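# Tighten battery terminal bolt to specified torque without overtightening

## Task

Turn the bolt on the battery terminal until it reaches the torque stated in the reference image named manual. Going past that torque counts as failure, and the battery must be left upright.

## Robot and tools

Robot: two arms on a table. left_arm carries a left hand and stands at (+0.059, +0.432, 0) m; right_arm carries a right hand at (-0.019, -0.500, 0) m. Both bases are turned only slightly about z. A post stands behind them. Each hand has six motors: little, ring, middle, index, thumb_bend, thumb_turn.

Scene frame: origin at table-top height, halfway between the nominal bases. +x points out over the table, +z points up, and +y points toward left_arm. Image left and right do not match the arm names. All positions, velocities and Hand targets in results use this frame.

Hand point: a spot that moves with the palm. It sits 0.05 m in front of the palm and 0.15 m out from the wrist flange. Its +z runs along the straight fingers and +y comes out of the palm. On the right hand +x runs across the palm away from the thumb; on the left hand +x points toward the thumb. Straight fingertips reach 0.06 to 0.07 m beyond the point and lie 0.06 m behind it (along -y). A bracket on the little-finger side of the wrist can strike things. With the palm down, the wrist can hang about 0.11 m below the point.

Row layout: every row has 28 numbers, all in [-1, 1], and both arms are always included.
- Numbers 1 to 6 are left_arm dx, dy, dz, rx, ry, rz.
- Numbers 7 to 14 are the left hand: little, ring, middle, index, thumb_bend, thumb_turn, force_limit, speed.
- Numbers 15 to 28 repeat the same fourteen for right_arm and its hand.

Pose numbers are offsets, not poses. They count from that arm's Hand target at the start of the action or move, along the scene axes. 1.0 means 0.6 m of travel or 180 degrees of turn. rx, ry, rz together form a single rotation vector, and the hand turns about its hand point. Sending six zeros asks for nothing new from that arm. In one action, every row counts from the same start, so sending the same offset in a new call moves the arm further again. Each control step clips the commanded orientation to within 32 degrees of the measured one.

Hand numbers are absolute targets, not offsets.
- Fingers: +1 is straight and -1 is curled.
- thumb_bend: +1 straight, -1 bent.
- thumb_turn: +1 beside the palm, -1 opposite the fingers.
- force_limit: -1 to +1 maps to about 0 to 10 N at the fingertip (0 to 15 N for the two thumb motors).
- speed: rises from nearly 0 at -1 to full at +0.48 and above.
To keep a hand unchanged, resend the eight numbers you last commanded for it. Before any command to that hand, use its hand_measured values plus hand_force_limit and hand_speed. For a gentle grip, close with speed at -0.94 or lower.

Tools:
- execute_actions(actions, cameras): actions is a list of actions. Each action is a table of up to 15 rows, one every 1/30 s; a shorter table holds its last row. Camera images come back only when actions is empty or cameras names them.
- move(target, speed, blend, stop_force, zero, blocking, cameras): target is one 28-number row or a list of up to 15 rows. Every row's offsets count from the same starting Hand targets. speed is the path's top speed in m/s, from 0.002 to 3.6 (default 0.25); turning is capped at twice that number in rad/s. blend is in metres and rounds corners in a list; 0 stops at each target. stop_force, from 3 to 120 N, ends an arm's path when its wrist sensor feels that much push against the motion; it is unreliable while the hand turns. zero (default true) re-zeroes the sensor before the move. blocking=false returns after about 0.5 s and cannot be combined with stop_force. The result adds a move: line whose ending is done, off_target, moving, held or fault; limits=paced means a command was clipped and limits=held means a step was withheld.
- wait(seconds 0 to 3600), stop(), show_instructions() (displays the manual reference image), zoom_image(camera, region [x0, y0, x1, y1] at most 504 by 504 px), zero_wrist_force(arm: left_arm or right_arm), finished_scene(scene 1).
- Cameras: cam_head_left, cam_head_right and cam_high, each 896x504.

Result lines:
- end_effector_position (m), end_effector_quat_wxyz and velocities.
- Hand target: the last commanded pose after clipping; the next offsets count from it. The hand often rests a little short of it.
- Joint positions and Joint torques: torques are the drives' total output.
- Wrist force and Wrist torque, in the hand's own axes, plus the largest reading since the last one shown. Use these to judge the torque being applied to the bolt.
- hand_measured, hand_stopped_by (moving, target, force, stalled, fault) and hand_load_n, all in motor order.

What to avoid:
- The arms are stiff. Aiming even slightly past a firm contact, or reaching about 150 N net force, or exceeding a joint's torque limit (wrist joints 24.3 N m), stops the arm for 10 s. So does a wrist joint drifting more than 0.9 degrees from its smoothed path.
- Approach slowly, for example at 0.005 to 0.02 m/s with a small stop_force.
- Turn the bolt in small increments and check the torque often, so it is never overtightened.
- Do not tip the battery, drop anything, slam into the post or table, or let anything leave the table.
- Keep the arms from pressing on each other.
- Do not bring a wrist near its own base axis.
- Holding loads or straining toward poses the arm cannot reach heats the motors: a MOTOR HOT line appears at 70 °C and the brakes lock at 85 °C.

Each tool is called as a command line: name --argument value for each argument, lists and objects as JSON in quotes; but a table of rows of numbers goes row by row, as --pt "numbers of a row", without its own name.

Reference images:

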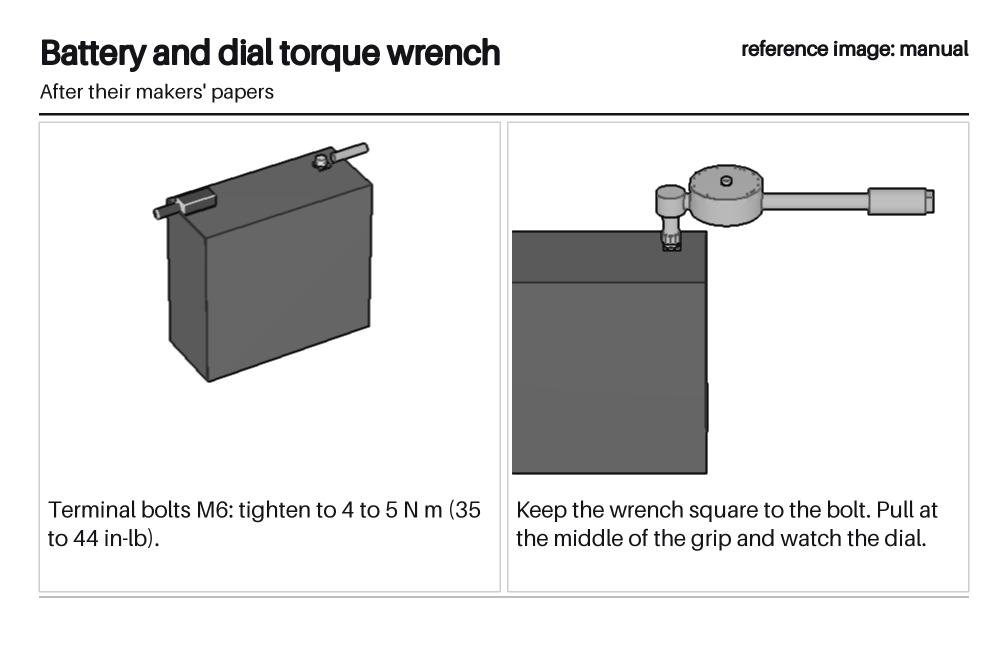

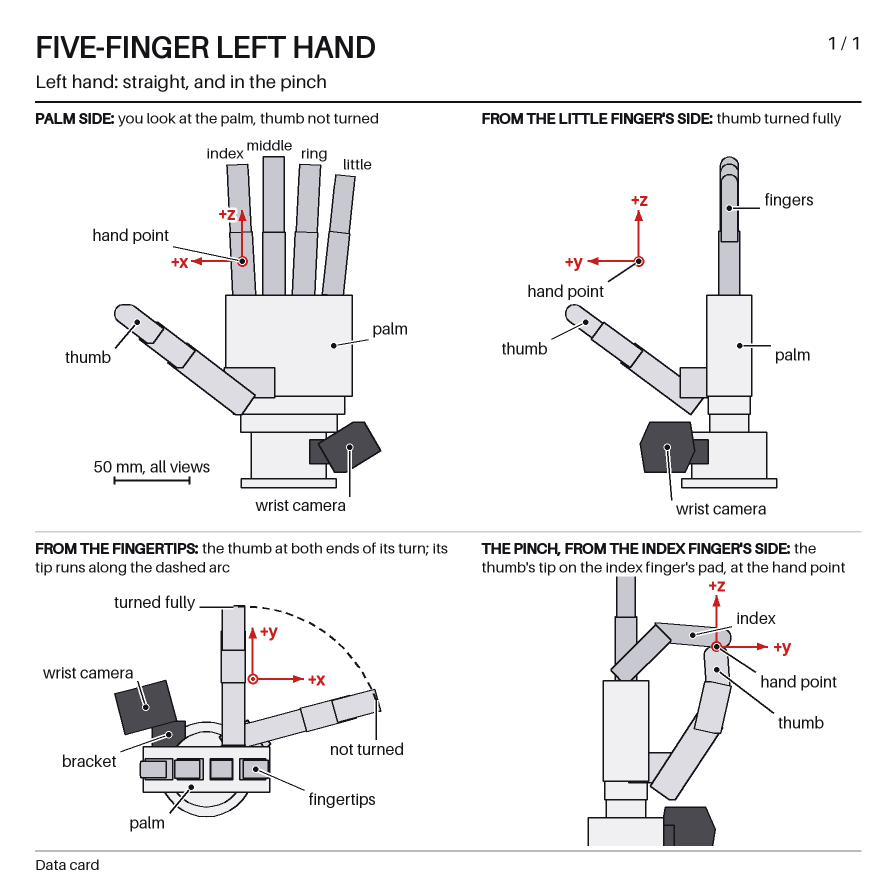

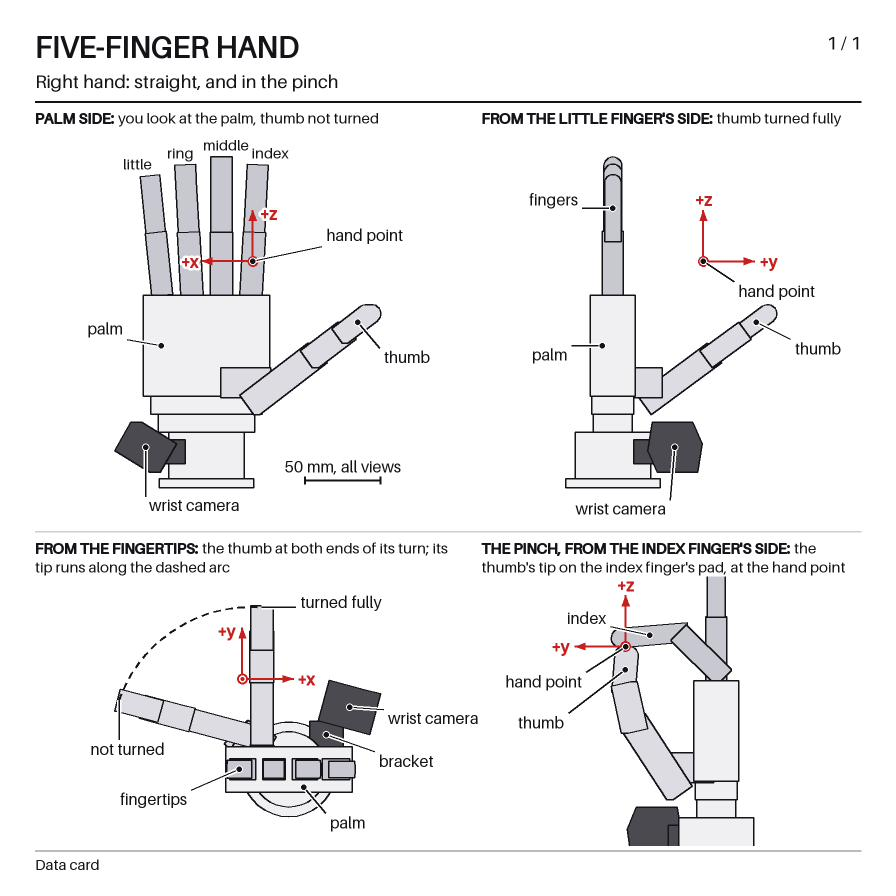

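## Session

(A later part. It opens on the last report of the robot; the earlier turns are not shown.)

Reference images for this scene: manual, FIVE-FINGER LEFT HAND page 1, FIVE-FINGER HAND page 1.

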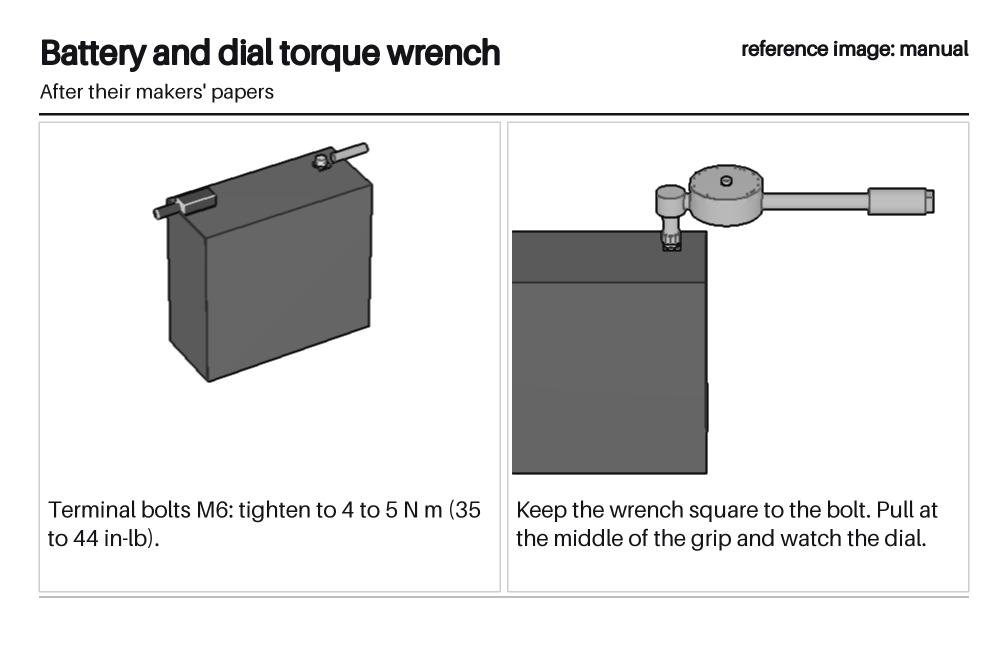

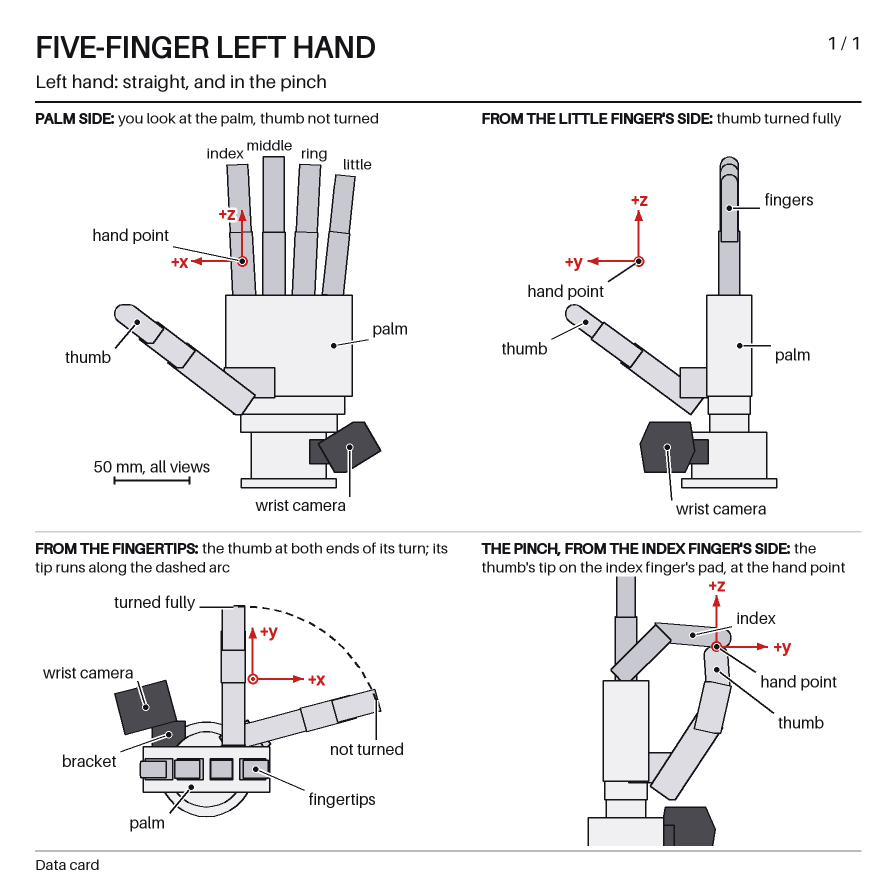

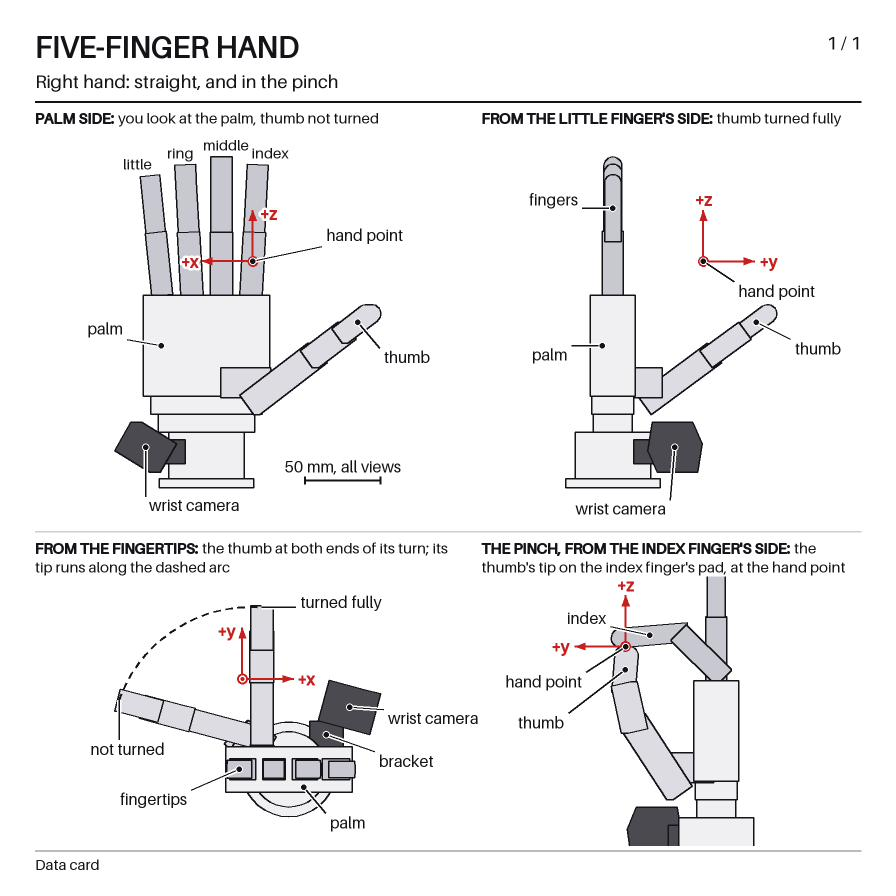

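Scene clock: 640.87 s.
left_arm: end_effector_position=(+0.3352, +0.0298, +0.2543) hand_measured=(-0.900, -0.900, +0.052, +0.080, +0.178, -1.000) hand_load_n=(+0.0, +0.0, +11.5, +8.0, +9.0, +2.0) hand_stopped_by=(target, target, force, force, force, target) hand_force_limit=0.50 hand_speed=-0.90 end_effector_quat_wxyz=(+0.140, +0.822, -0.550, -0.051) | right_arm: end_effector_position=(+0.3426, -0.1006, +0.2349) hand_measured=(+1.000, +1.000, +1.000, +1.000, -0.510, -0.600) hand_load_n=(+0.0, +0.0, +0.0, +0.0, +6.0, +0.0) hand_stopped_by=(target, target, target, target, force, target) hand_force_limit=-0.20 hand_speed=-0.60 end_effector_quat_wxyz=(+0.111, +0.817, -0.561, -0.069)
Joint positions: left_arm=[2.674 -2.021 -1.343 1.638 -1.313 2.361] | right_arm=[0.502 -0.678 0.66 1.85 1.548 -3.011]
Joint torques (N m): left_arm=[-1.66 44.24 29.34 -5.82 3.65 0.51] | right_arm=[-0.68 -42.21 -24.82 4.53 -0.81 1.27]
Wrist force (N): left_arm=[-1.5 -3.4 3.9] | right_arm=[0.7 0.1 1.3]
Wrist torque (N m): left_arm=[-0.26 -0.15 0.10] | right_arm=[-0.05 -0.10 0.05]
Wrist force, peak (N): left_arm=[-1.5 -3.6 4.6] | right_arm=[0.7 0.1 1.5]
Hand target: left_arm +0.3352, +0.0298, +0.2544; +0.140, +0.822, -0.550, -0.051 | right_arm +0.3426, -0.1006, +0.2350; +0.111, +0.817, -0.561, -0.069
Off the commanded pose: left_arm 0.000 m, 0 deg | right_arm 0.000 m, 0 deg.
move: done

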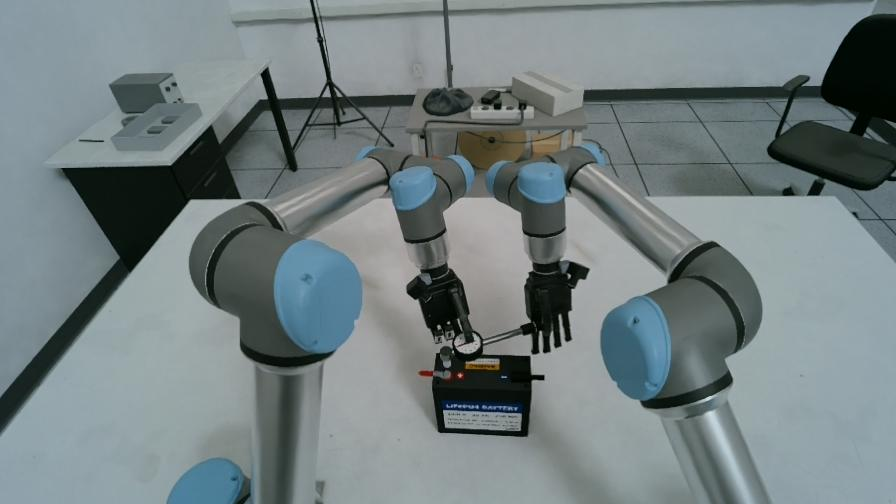

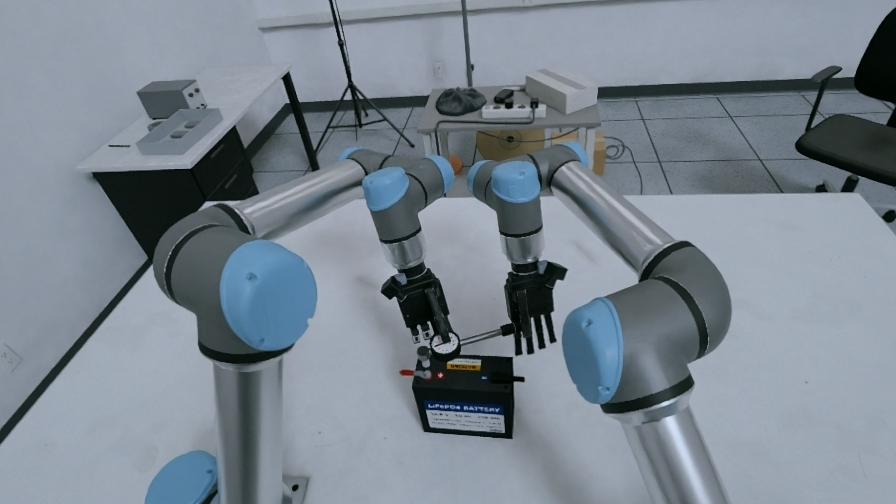

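move --pt "-0.00778 -0.00217 0 0 0 -0.02778 -0.9 -0.9 -0.5 -0.5 -0.1 -1 0.5 -0.9 -0.02612 -0.00128 0 0 0 -0.02778 1 1 1 1 -0.7 -0.6 -0.2 -0.6" --pt "-0.01572 -0.00363 0 0 0 -0.05556 -0.9 -0.9 -0.5 -0.5 -0.1 -1 0.5 -0.9 -0.05225 -0.00027 0 0 0 -0.05556 1 1 1 1 -0.7 -0.6 -0.2 -0.6" --pt "-0.02377 -0.00442 0 0 0 -0.08333 -0.9 -0.9 -0.5 -0.5 -0.1 -1 0.5 -0.9 -0.0782 0.003 0 0 0 -0.08333 1 1 1 1 -0.7 -0.6 -0.2 -0.6" --pt "-0.03183 -0.0045 0 0 0 -0.11111 -0.9 -0.9 -0.5 -0.5 -0.1 -1 0.5 -0.9 -0.10377 0.00853 0 0 0 -0.11111 1 1 1 1 -0.7 -0.6 -0.2 -0.6" --speed 0.03 --blend 0.002 --cameras '["cam_head_left","cam_head_right"]'

zoom_image --camera "cam_head_left" --region '[438, 345, 474, 381]'

zoom_image --camera "cam_head_right" --region '[418, 345, 454, 381]'

zoom_image --camera "cam_head_left" --region '[430, 330, 570, 400]'

Scene clock: 650.63 s.
left_arm: end_effector_position=(+0.3161, +0.0271, +0.2544) hand_measured=(-0.900, -0.900, +0.052, +0.080, +0.178, -1.000) hand_load_n=(+0.0, +0.0, +11.0, +8.5, +9.5, +0.0) hand_stopped_by=(target, target, force, force, force, target) hand_force_limit=0.50 hand_speed=-0.90 end_effector_quat_wxyz=(+0.129, +0.714, -0.684, -0.075) | right_arm: end_effector_position=(+0.2804, -0.0955, +0.2350) hand_measured=(+1.000, +1.000, +1.000, +1.000, -0.510, -0.600) hand_load_n=(+0.0, +0.0, +0.0, +0.0, +5.0, -2.5) hand_stopped_by=(target, target, target, target, force, target) hand_force_limit=-0.20 hand_speed=-0.60 end_effector_quat_wxyz=(+0.097, +0.707, -0.695, -0.087)
Joint positions: left_arm=[2.601 -2.104 -1.233 1.547 -1.365 2.639] | right_arm=[0.496 -0.91 1.062 1.657 1.462 -2.678]
Joint torques (N m): left_arm=[-10.76 29.88 29.82 -5.1 0.71 1.2] | right_arm=[13.04 -57.06 -11.72 -0.94 -3.95 1.65]
Wrist force (N): left_arm=[-10.0 -3.6 3.0] | right_arm=[9.3 0.3 1.4]
Wrist torque (N m): left_arm=[-0.24 -0.19 -0.06] | right_arm=[-0.09 -0.33 0.32]
Wrist force, peak (N): left_arm=[-10.2 -3.9 3.8] | right_arm=[9.6 0.3 1.5]
Hand target: left_arm +0.3161, +0.0271, +0.2544; +0.129, +0.714, -0.684, -0.075 | right_arm +0.2803, -0.0955, +0.2350; +0.097, +0.707, -0.695, -0.087
Off the commanded pose: left_arm 0.000 m, 0 deg | right_arm 0.000 m, 0 deg.
move: done

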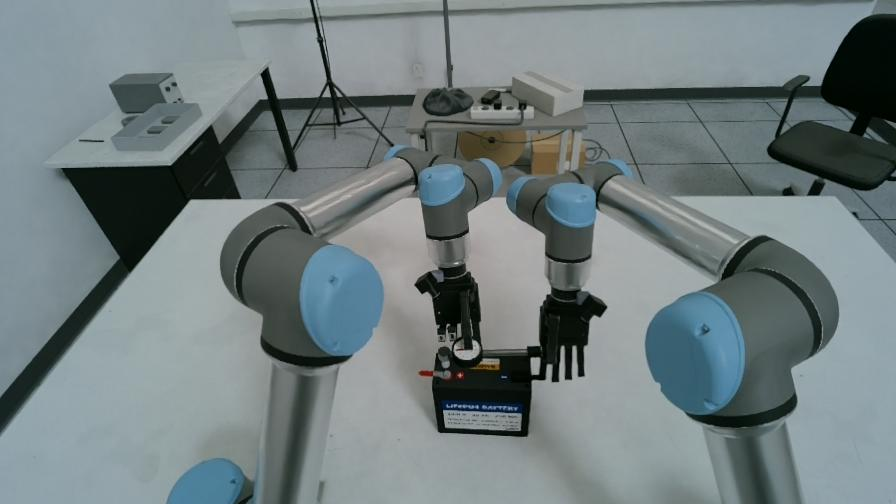

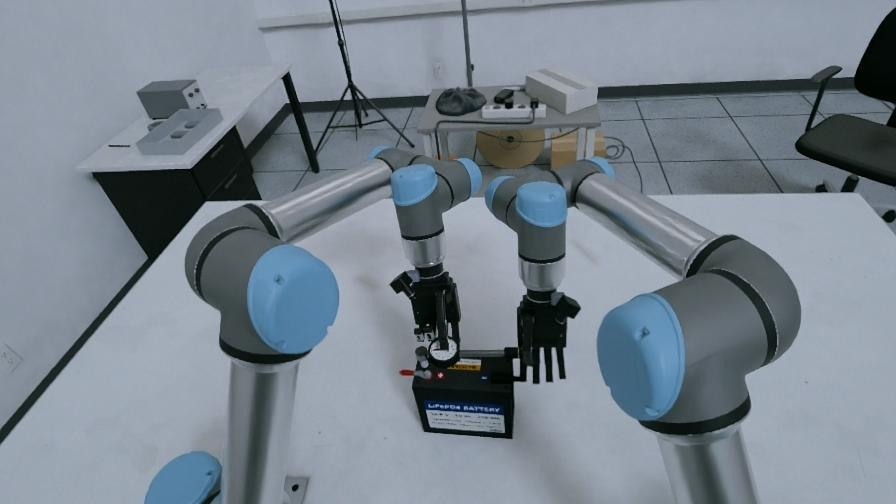

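Scaled by 14.000 from the camera's image (finer frame: 1280x720).

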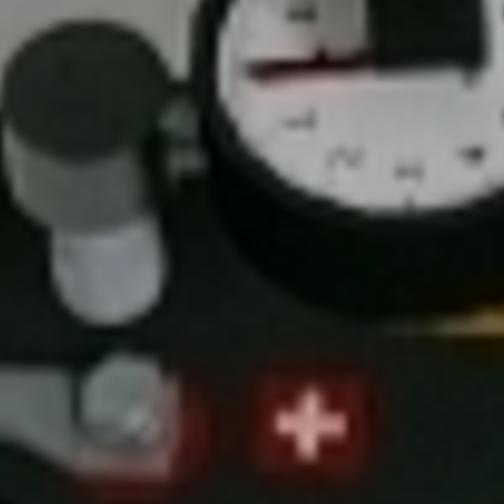

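Scaled by 14.000 from the camera's image (finer frame: 1280x720).

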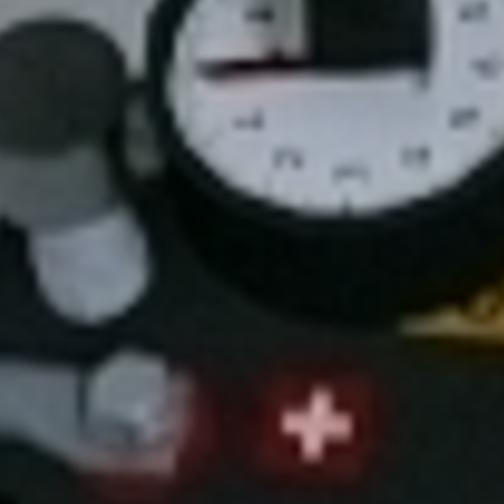

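Scaled by 3.600 from the camera's image (finer frame: 1280x720).

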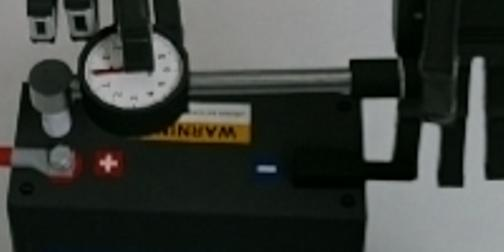

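move --target '[0,0,0,0,0,0,-0.9,-0.9,-0.5,-0.5,-0.1,-1,0.5,-0.9,0,-0.002,0,0,0,0,1,1,1,1,-0.7,-0.6,-0.2,-0.6]' --speed 0.01

move --target '[0,0,-0.0333,0,0,0,-0.9,-0.9,-0.5,-0.5,-0.1,-1,0.5,-0.9,0,0,-0.0333,0,0,0,1,1,1,1,-0.7,-0.6,-0.2,-0.6]' --speed 0.02 --stop_force 5 --cameras '["cam_head_left","cam_head_right"]'

zoom_image --camera "cam_head_left" --region '[438, 345, 474, 381]'

zoom_image --camera "cam_head_right" --region '[418, 345, 454, 381]'

Scene clock: 653.23 s.
left_arm: end_effector_position=(+0.3160, +0.0271, +0.2544) hand_measured=(-0.900, -0.900, +0.052, +0.080, +0.178, -1.000) hand_load_n=(+0.0, +0.0, +11.5, +8.5, +9.0, +0.0) hand_stopped_by=(target, target, force, force, force, target) hand_force_limit=0.50 hand_speed=-0.90 end_effector_quat_wxyz=(+0.129, +0.714, -0.684, -0.075) | right_arm: end_effector_position=(+0.2803, -0.0966, +0.2350) hand_measured=(+1.000, +1.000, +1.000, +1.000, -0.510, -0.600) hand_load_n=(+0.0, +0.0, +0.0, +0.0, +5.5, -1.0) hand_stopped_by=(target, target, target, target, force, target) hand_force_limit=-0.20 hand_speed=-0.60 end_effector_quat_wxyz=(+0.097, +0.707, -0.695, -0.087)
Joint positions: left_arm=[2.601 -2.104 -1.233 1.547 -1.365 2.639] | right_arm=[0.494 -0.912 1.066 1.656 1.463 -2.68]
Joint torques (N m): left_arm=[-7.66 30.18 27 -5.02 0.65 1.03] | right_arm=[-6.83 -58.82 -12.21 0.07 1.77 -1.35]
Wrist force (N): left_arm=[0.9 -3.7 3.4] | right_arm=[-2.3 -0.5 2.1]
Wrist torque (N m): left_arm=[-0.27 -0.18 0.01] | right_arm=[-0.14 0.07 -0.04]
Wrist force, peak (N): left_arm=[-10.3 -3.8 3.5] | right_arm=[9.7 -0.1 1.9]
Hand target: left_arm +0.3161, +0.0271, +0.2544; +0.129, +0.714, -0.684, -0.075 | right_arm +0.2803, -0.0967, +0.2350; +0.097, +0.707, -0.695, -0.087
Off the commanded pose: left_arm 0.000 m, 0 deg | right_arm 0.000 m, 0 deg.
move: done

Scene clock: 655.23 s.
left_arm: end_effector_position=(+0.3160, +0.0271, +0.2344) hand_measured=(-0.900, -0.900, +0.052, +0.080, +0.178, -1.000) hand_load_n=(+0.0, +0.0, +11.0, +8.5, +9.5, +0.0) hand_stopped_by=(target, target, force, force, force, target) hand_force_limit=0.50 hand_speed=-0.90 end_effector_quat_wxyz=(+0.129, +0.714, -0.684, -0.075) | right_arm: end_effector_position=(+0.2803, -0.0967, +0.2150) hand_measured=(+1.000, +1.000, +1.000, +1.000, -0.510, -0.600) hand_load_n=(+0.0, +0.0, +0.0, +0.0, +5.5, -1.0) hand_stopped_by=(target, target, target, target, force, target) hand_force_limit=-0.20 hand_speed=-0.60 end_effector_quat_wxyz=(+0.097, +0.707, -0.695, -0.087)
Joint positions: left_arm=[2.601 -2.115 -1.268 1.593 -1.365 2.639] | right_arm=[0.494 -0.902 1.103 1.61 1.463 -2.68]
Joint torques (N m): left_arm=[3.18 30.47 11.19 -0.83 -1.41 0.7] | right_arm=[-7.26 -35.07 -10.98 0.11 0.49 -1.1]
Wrist force (N): left_arm=[1.1 -3.7 3.9] | right_arm=[-2.1 0.3 2.3]
Wrist torque (N m): left_arm=[-0.27 -0.14 0.02] | right_arm=[-0.09 0.08 -0.01]
Wrist force, peak (N): left_arm=[2.1 -3.8 4.0] | right_arm=[-2.9 0.1 2.8]
Hand target: left_arm +0.3161, +0.0271, +0.2344; +0.129, +0.714, -0.684, -0.075 | right_arm +0.2803, -0.0967, +0.2150; +0.097, +0.707, -0.695, -0.087
Off the commanded pose: left_arm 0.000 m, 0 deg | right_arm 0.000 m, 0 deg.
move: done

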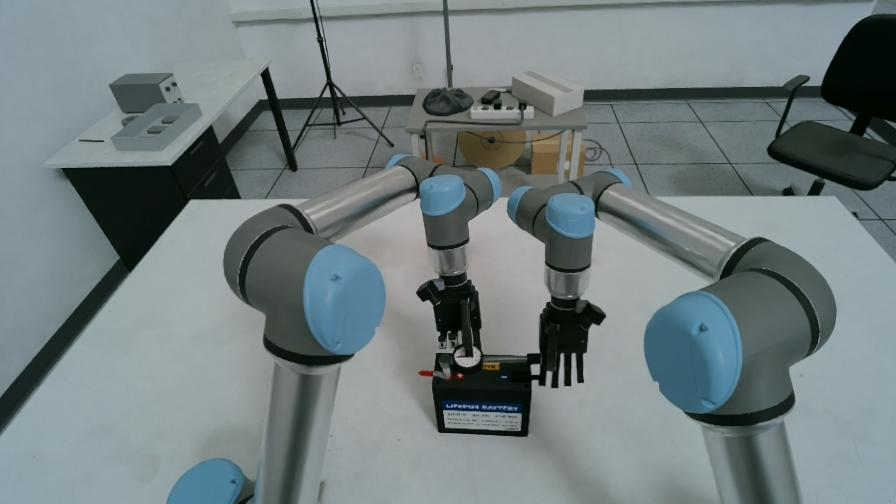

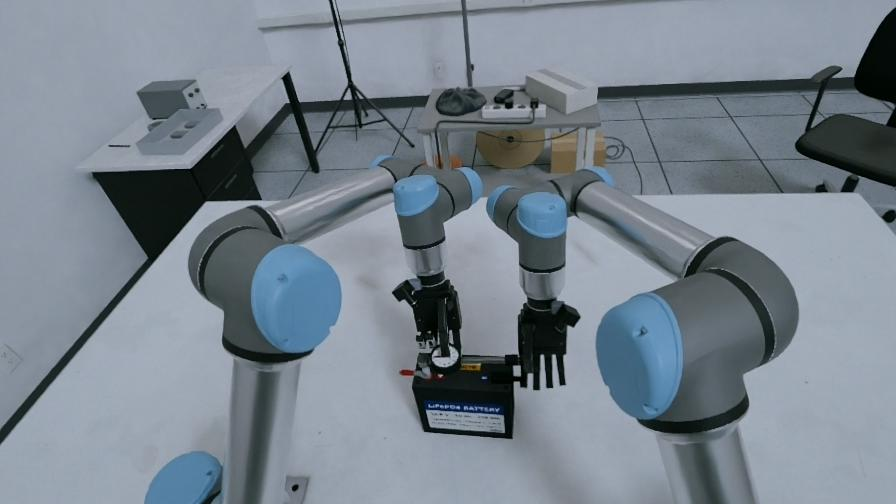

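Scaled by 14.000 from the camera's image (finer frame: 1280x720).

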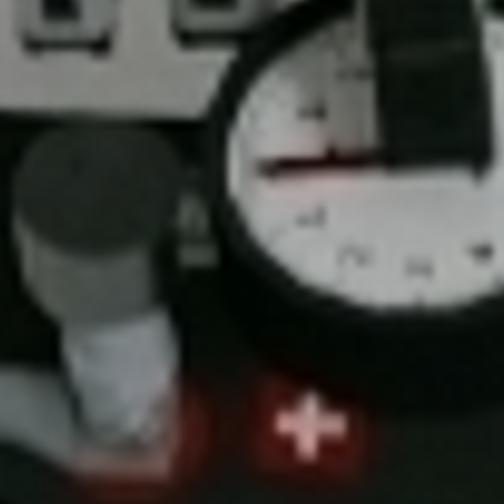

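Scaled by 14.000 from the camera's image (finer frame: 1280x720).

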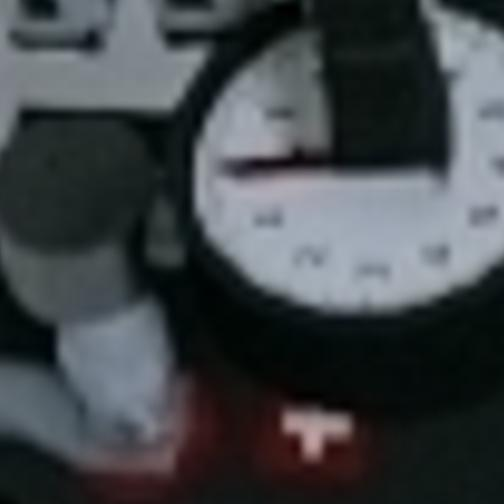

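move --target '[0,0,-0.0167,0,0,0,-0.9,-0.9,-0.5,-0.5,-0.1,-1,0.5,-0.9,0,0,-0.0167,0,0,0,1,1,1,1,-0.7,-0.6,-0.2,-0.6]' --speed 0.01 --stop_force 4 --cameras '["cam_head_left","cam_head_right"]'

zoom_image --camera "cam_head_left" --region '[438, 355, 463, 380]'

zoom_image --camera "cam_head_right" --region '[418, 355, 443, 380]'

Scene clock: 657.70 s.
left_arm: end_effector_position=(+0.3161, +0.0271, +0.2245) hand_measured=(-0.900, -0.900, +0.052, +0.080, +0.178, -1.000) hand_load_n=(+0.0, +0.0, +10.0, +7.5, +10.0, +0.0) hand_stopped_by=(target, target, force, force, force, target) hand_force_limit=0.50 hand_speed=-0.90 end_effector_quat_wxyz=(+0.129, +0.714, -0.684, -0.075) | right_arm: end_effector_position=(+0.2803, -0.0967, +0.2050) hand_measured=(+1.000, +1.000, +1.000, +1.000, -0.510, -0.600) hand_load_n=(+0.0, +0.0, +0.0, +0.0, +5.5, -0.5) hand_stopped_by=(target, target, target, target, force, target) hand_force_limit=-0.20 hand_speed=-0.60 end_effector_quat_wxyz=(+0.097, +0.707, -0.695, -0.087)
Joint positions: left_arm=[2.601 -2.121 -1.285 1.615 -1.365 2.639] | right_arm=[0.494 -0.897 1.119 1.588 1.463 -2.68]
Joint torques (N m): left_arm=[9.11 32.15 16.52 -2.61 -1.52 -0.07] | right_arm=[-3.75 -36.58 -11.82 0.2 -1.12 -1.07]
Wrist force (N): left_arm=[1.8 -1.3 0.7] | right_arm=[-2.0 0.0 3.2]
Wrist torque (N m): left_arm=[-0.07 -0.23 -0.01] | right_arm=[-0.15 0.09 -0.01]
Wrist force, peak (N): left_arm=[1.4 -3.9 3.8] | right_arm=[-1.8 0.0 3.4]
Hand target: left_arm +0.3160, +0.0271, +0.2245; +0.129, +0.714, -0.684, -0.075 | right_arm +0.2803, -0.0967, +0.2050; +0.097, +0.707, -0.695, -0.087
Off the commanded pose: left_arm 0.000 m, 0 deg | right_arm 0.000 m, 0 deg.
move: contact (left_arm)

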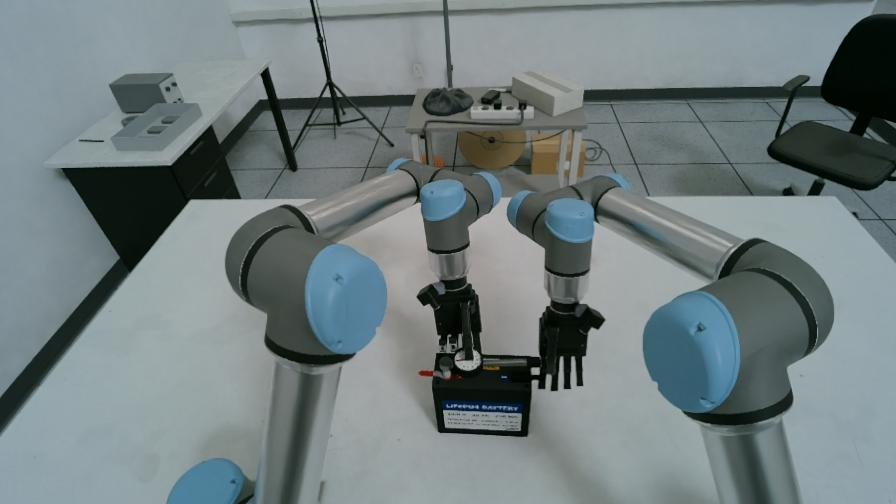

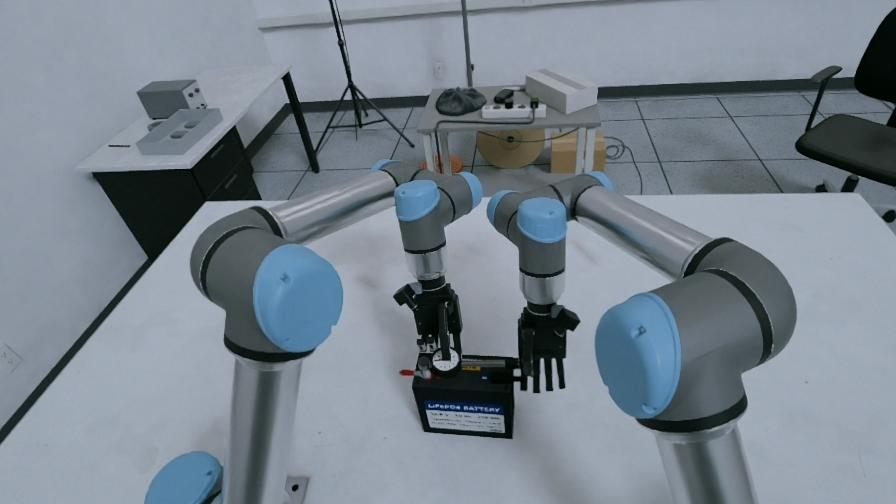

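Scaled by 20.160 from the camera's image (finer frame: 1280x720).

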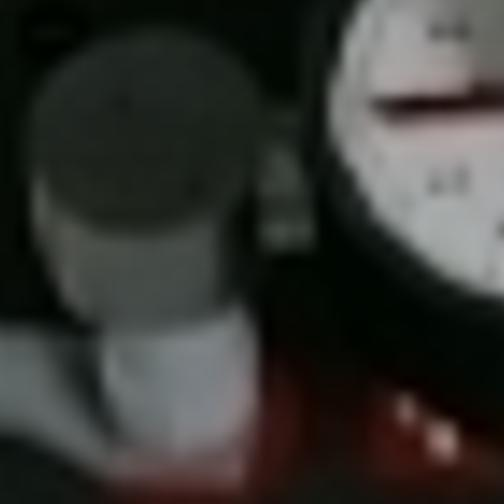

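Scaled by 20.160 from the camera's image (finer frame: 1280x720).

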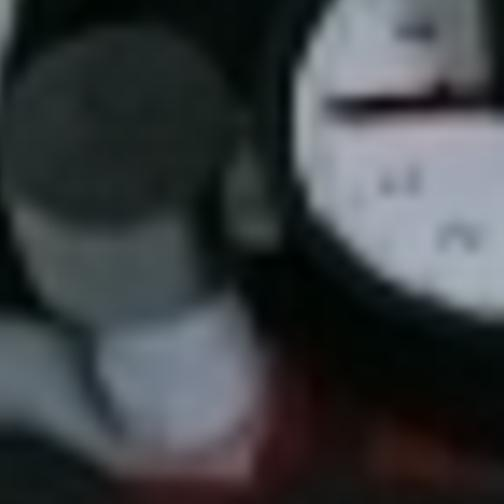

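move --pt "0 0 0.005 0 0 0 -0.9 -0.9 -0.5 -0.5 -0.1 -1 0.5 -0.9 0 0 0.005 0 0 0 1 1 1 1 -0.7 -0.6 -0.2 -0.6" --pt "0.0033 0 0.005 0 0 0 -0.9 -0.9 -0.5 -0.5 -0.1 -1 0.5 -0.9 0.0033 0 0.005 0 0 0 1 1 1 1 -0.7 -0.6 -0.2 -0.6" --speed 0.01

move --target '[0,0,-0.0167,0,0,0,-0.9,-0.9,-0.5,-0.5,-0.1,-1,0.5,-0.9,0,0,-0.0167,0,0,0,1,1,1,1,-0.7,-0.6,-0.2,-0.6]' --speed 0.008 --stop_force 3 --cameras '["cam_head_left","cam_head_right"]'

zoom_image --camera "cam_head_left" --region '[438, 355, 463, 380]'

zoom_image --camera "cam_head_right" --region '[418, 355, 443, 380]'

Scene clock: 659.23 s.
left_arm: end_effector_position=(+0.3179, +0.0271, +0.2275) hand_measured=(-0.900, -0.900, +0.052, +0.080, +0.178, -1.000) hand_load_n=(+0.0, +0.0, +11.0, +8.5, +9.0, +0.0) hand_stopped_by=(target, target, force, force, force, target) hand_force_limit=0.50 hand_speed=-0.90 end_effector_quat_wxyz=(+0.129, +0.714, -0.684, -0.075) | right_arm: end_effector_position=(+0.2822, -0.0967, +0.2080) hand_measured=(+1.000, +1.000, +1.000, +1.000, -0.510, -0.600) hand_load_n=(+0.0, +0.0, +0.0, +0.0, +5.5, -1.0) hand_stopped_by=(target, target, target, target, force, target) hand_force_limit=-0.20 hand_speed=-0.60 end_effector_quat_wxyz=(+0.097, +0.707, -0.695, -0.087)
Joint positions: left_arm=[2.602 -2.122 -1.274 1.606 -1.365 2.641] | right_arm=[0.493 -0.895 1.108 1.597 1.463 -2.681]
Joint torques (N m): left_arm=[11.04 30.07 27.7 -6.08 -2.13 1.6] | right_arm=[-9.48 -35.92 -24.06 4.99 1.75 -1.36]
Wrist force (N): left_arm=[0.9 -3.7 3.6] | right_arm=[-1.8 0.5 2.2]
Wrist torque (N m): left_arm=[-0.28 -0.17 0.02] | right_arm=[-0.08 0.08 0.01]
Wrist force, peak (N): left_arm=[1.2 -3.9 3.8] | right_arm=[-2.1 -0.1 3.3]
Hand target: left_arm +0.3180, +0.0271, +0.2275; +0.129, +0.714, -0.684, -0.075 | right_arm +0.2823, -0.0967, +0.2080; +0.097, +0.707, -0.695, -0.087
Off the commanded pose: left_arm 0.000 m, 0 deg | right_arm 0.000 m, 0 deg.
move: done

Scene clock: 661.37 s.
left_arm: end_effector_position=(+0.3180, +0.0271, +0.2241) hand_measured=(-0.900, -0.900, +0.052, +0.080, +0.178, -1.000) hand_load_n=(+0.0, +0.0, +10.0, +13.5, +10.0, +4.5) hand_stopped_by=(target, target, force, force, force, target) hand_force_limit=0.50 hand_speed=-0.90 end_effector_quat_wxyz=(+0.129, +0.714, -0.684, -0.075) | right_arm: end_effector_position=(+0.2823, -0.0967, +0.1980) hand_measured=(+1.000, +1.000, +1.000, +1.000, -0.510, -0.600) hand_load_n=(+0.0, +0.0, +0.0, +0.0, +5.5, -0.5) hand_stopped_by=(target, target, target, target, force, target) hand_force_limit=-0.20 hand_speed=-0.60 end_effector_quat_wxyz=(+0.097, +0.707, -0.695, -0.087)
Joint positions: left_arm=[2.602 -2.125 -1.28 1.614 -1.365 2.641] | right_arm=[0.492 -0.889 1.124 1.575 1.463 -2.682]
Joint torques (N m): left_arm=[7.05 48.15 28.3 -5.93 -0.05 1.19] | right_arm=[-6.02 -35.07 -10.87 -0.18 0.43 -1.32]
Wrist force (N): left_arm=[-1.9 -3.8 4.9] | right_arm=[0.4 0.5 0.2]
Wrist torque (N m): left_arm=[-0.36 -0.24 -0.03] | right_arm=[0.03 -0.05 0.12]
Wrist force, peak (N): left_arm=[-2.3 -3.9 5.6] | right_arm=[-1.7 0.5 3.4]
Hand target: left_arm +0.3180, +0.0271, +0.2241; +0.129, +0.714, -0.684, -0.075 (not the last commanded pose) | right_arm +0.2823, -0.0967, +0.1980; +0.097, +0.707, -0.695, -0.087
Off the commanded pose: left_arm 0.007 m, 0 deg | right_arm 0.000 m, 0 deg.
move: contact (left_arm)

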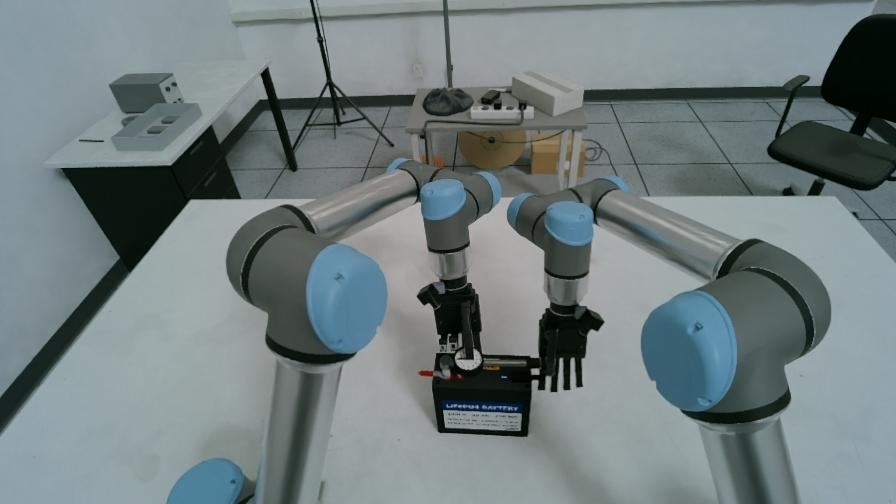

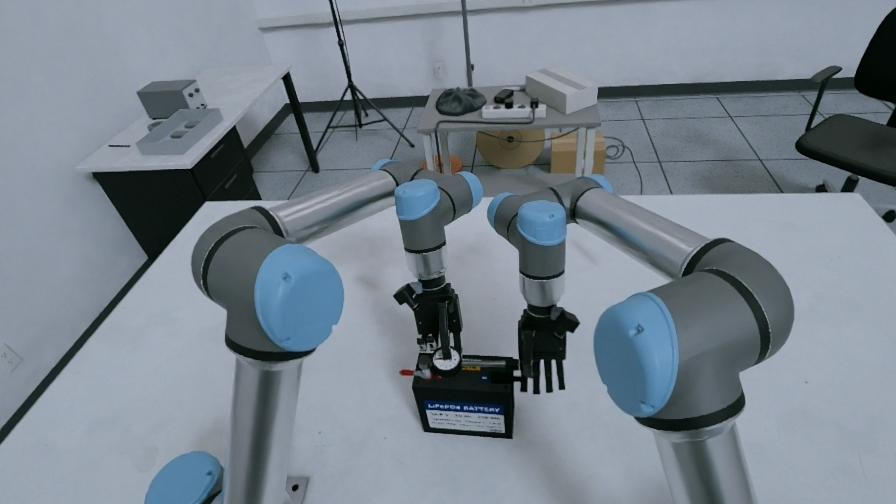

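Scaled by 20.160 from the camera's image (finer frame: 1280x720).

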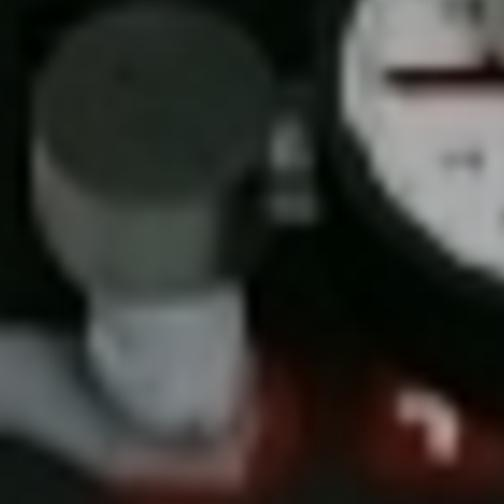

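Scaled by 20.160 from the camera's image (finer frame: 1280x720).

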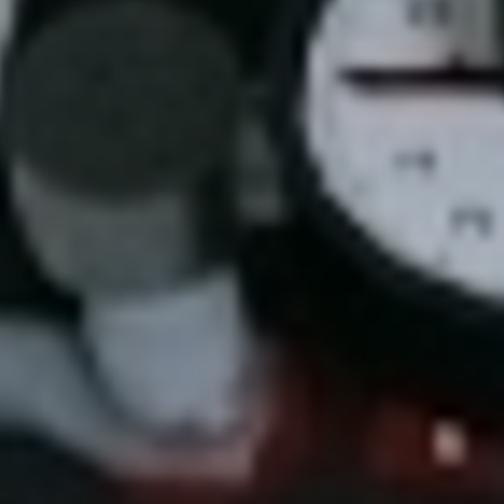

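move --pt "0 0 0.00567 0 0 0 -0.9 -0.9 -0.5 -0.5 -0.1 -1 0.5 -0.9 0 0 0.01667 0 0 0 1 1 1 1 -0.7 -0.6 -0.2 -0.6" --pt "0.0022 0 0.00567 0 0 0 -0.9 -0.9 -0.5 -0.5 -0.1 -1 0.5 -0.9 0.0022 0 0.01667 0 0 0 1 1 1 1 -0.7 -0.6 -0.2 -0.6" --speed 0.01 --cameras '["cam_head_left","cam_head_right"]'

zoom_image --camera "cam_head_left" --region '[438, 355, 463, 380]'

zoom_image --camera "cam_head_right" --region '[418, 355, 443, 380]'

Scene clock: 663.43 s.
left_arm: end_effector_position=(+0.3192, +0.0271, +0.2276) hand_measured=(-0.900, -0.900, +0.052, +0.080, +0.178, -1.000) hand_load_n=(+0.0, +0.0, +11.0, +8.5, +9.5, +0.0) hand_stopped_by=(target, target, force, force, force, target) hand_force_limit=0.50 hand_speed=-0.90 end_effector_quat_wxyz=(+0.129, +0.714, -0.684, -0.075) | right_arm: end_effector_position=(+0.2835, -0.0967, +0.2080) hand_measured=(+1.000, +1.000, +1.000, +1.000, -0.510, -0.600) hand_load_n=(+0.0, +0.0, +0.0, +0.0, +6.0, -1.0) hand_stopped_by=(target, target, target, target, force, target) hand_force_limit=-0.20 hand_speed=-0.60 end_effector_quat_wxyz=(+0.097, +0.707, -0.695, -0.087)
Joint positions: left_arm=[2.604 -2.125 -1.271 1.605 -1.365 2.642] | right_arm=[0.491 -0.892 1.104 1.599 1.463 -2.683]
Joint torques (N m): left_arm=[11.17 30.67 27.24 -5.97 -1.86 1.48] | right_arm=[-7.62 -36.97 -23.72 4.7 1.71 -1.28]
Wrist force (N): left_arm=[-0.1 -3.4 3.7] | right_arm=[-1.1 0.2 2.1]
Wrist torque (N m): left_arm=[-0.24 -0.13 0.01] | right_arm=[-0.11 0.06 0.05]
Wrist force, peak (N): left_arm=[-2.2 -4.0 5.6] | right_arm=[-2.3 0.3 2.5]
Hand target: left_arm +0.3193, +0.0271, +0.2275; +0.129, +0.714, -0.684, -0.075 | right_arm +0.2836, -0.0967, +0.2080; +0.097, +0.707, -0.695, -0.087
Off the commanded pose: left_arm 0.000 m, 0 deg | right_arm 0.000 m, 0 deg.
move: done

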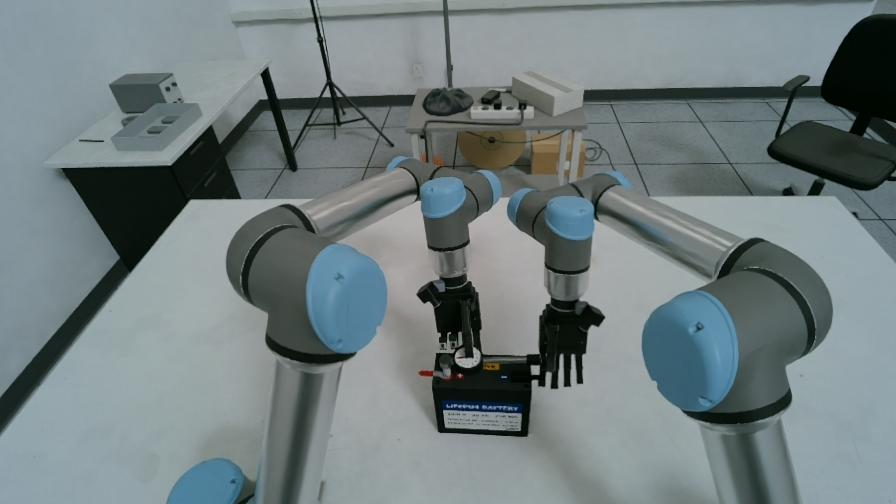

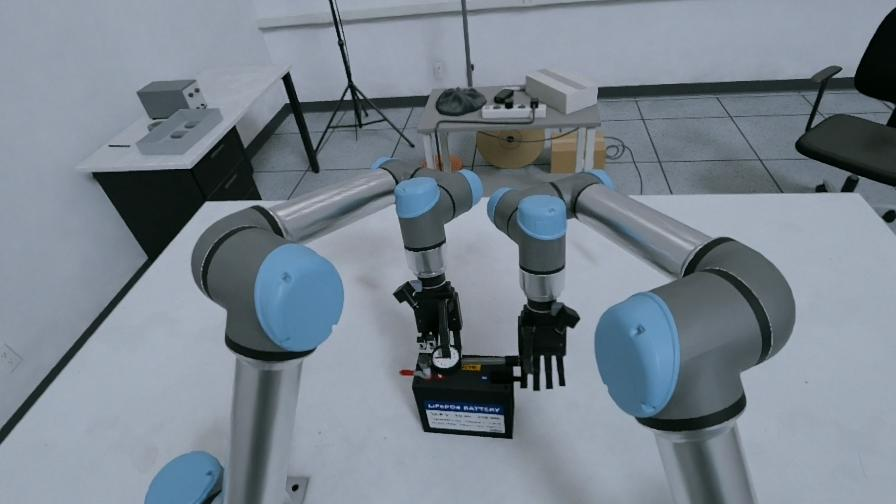

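Scaled by 20.160 from the camera's image (finer frame: 1280x720).

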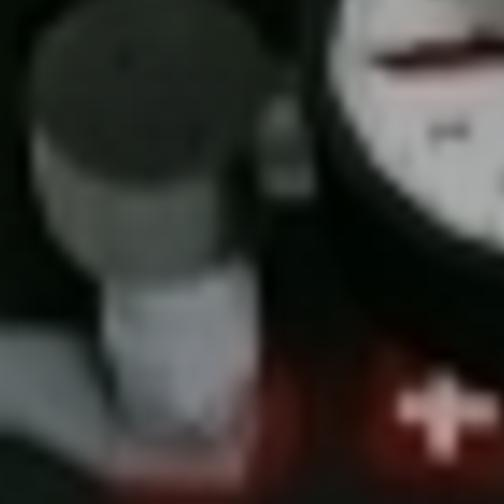

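Scaled by 20.160 from the camera's image (finer frame: 1280x720).

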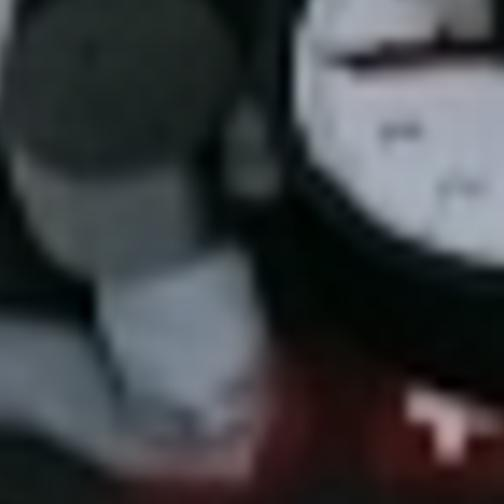

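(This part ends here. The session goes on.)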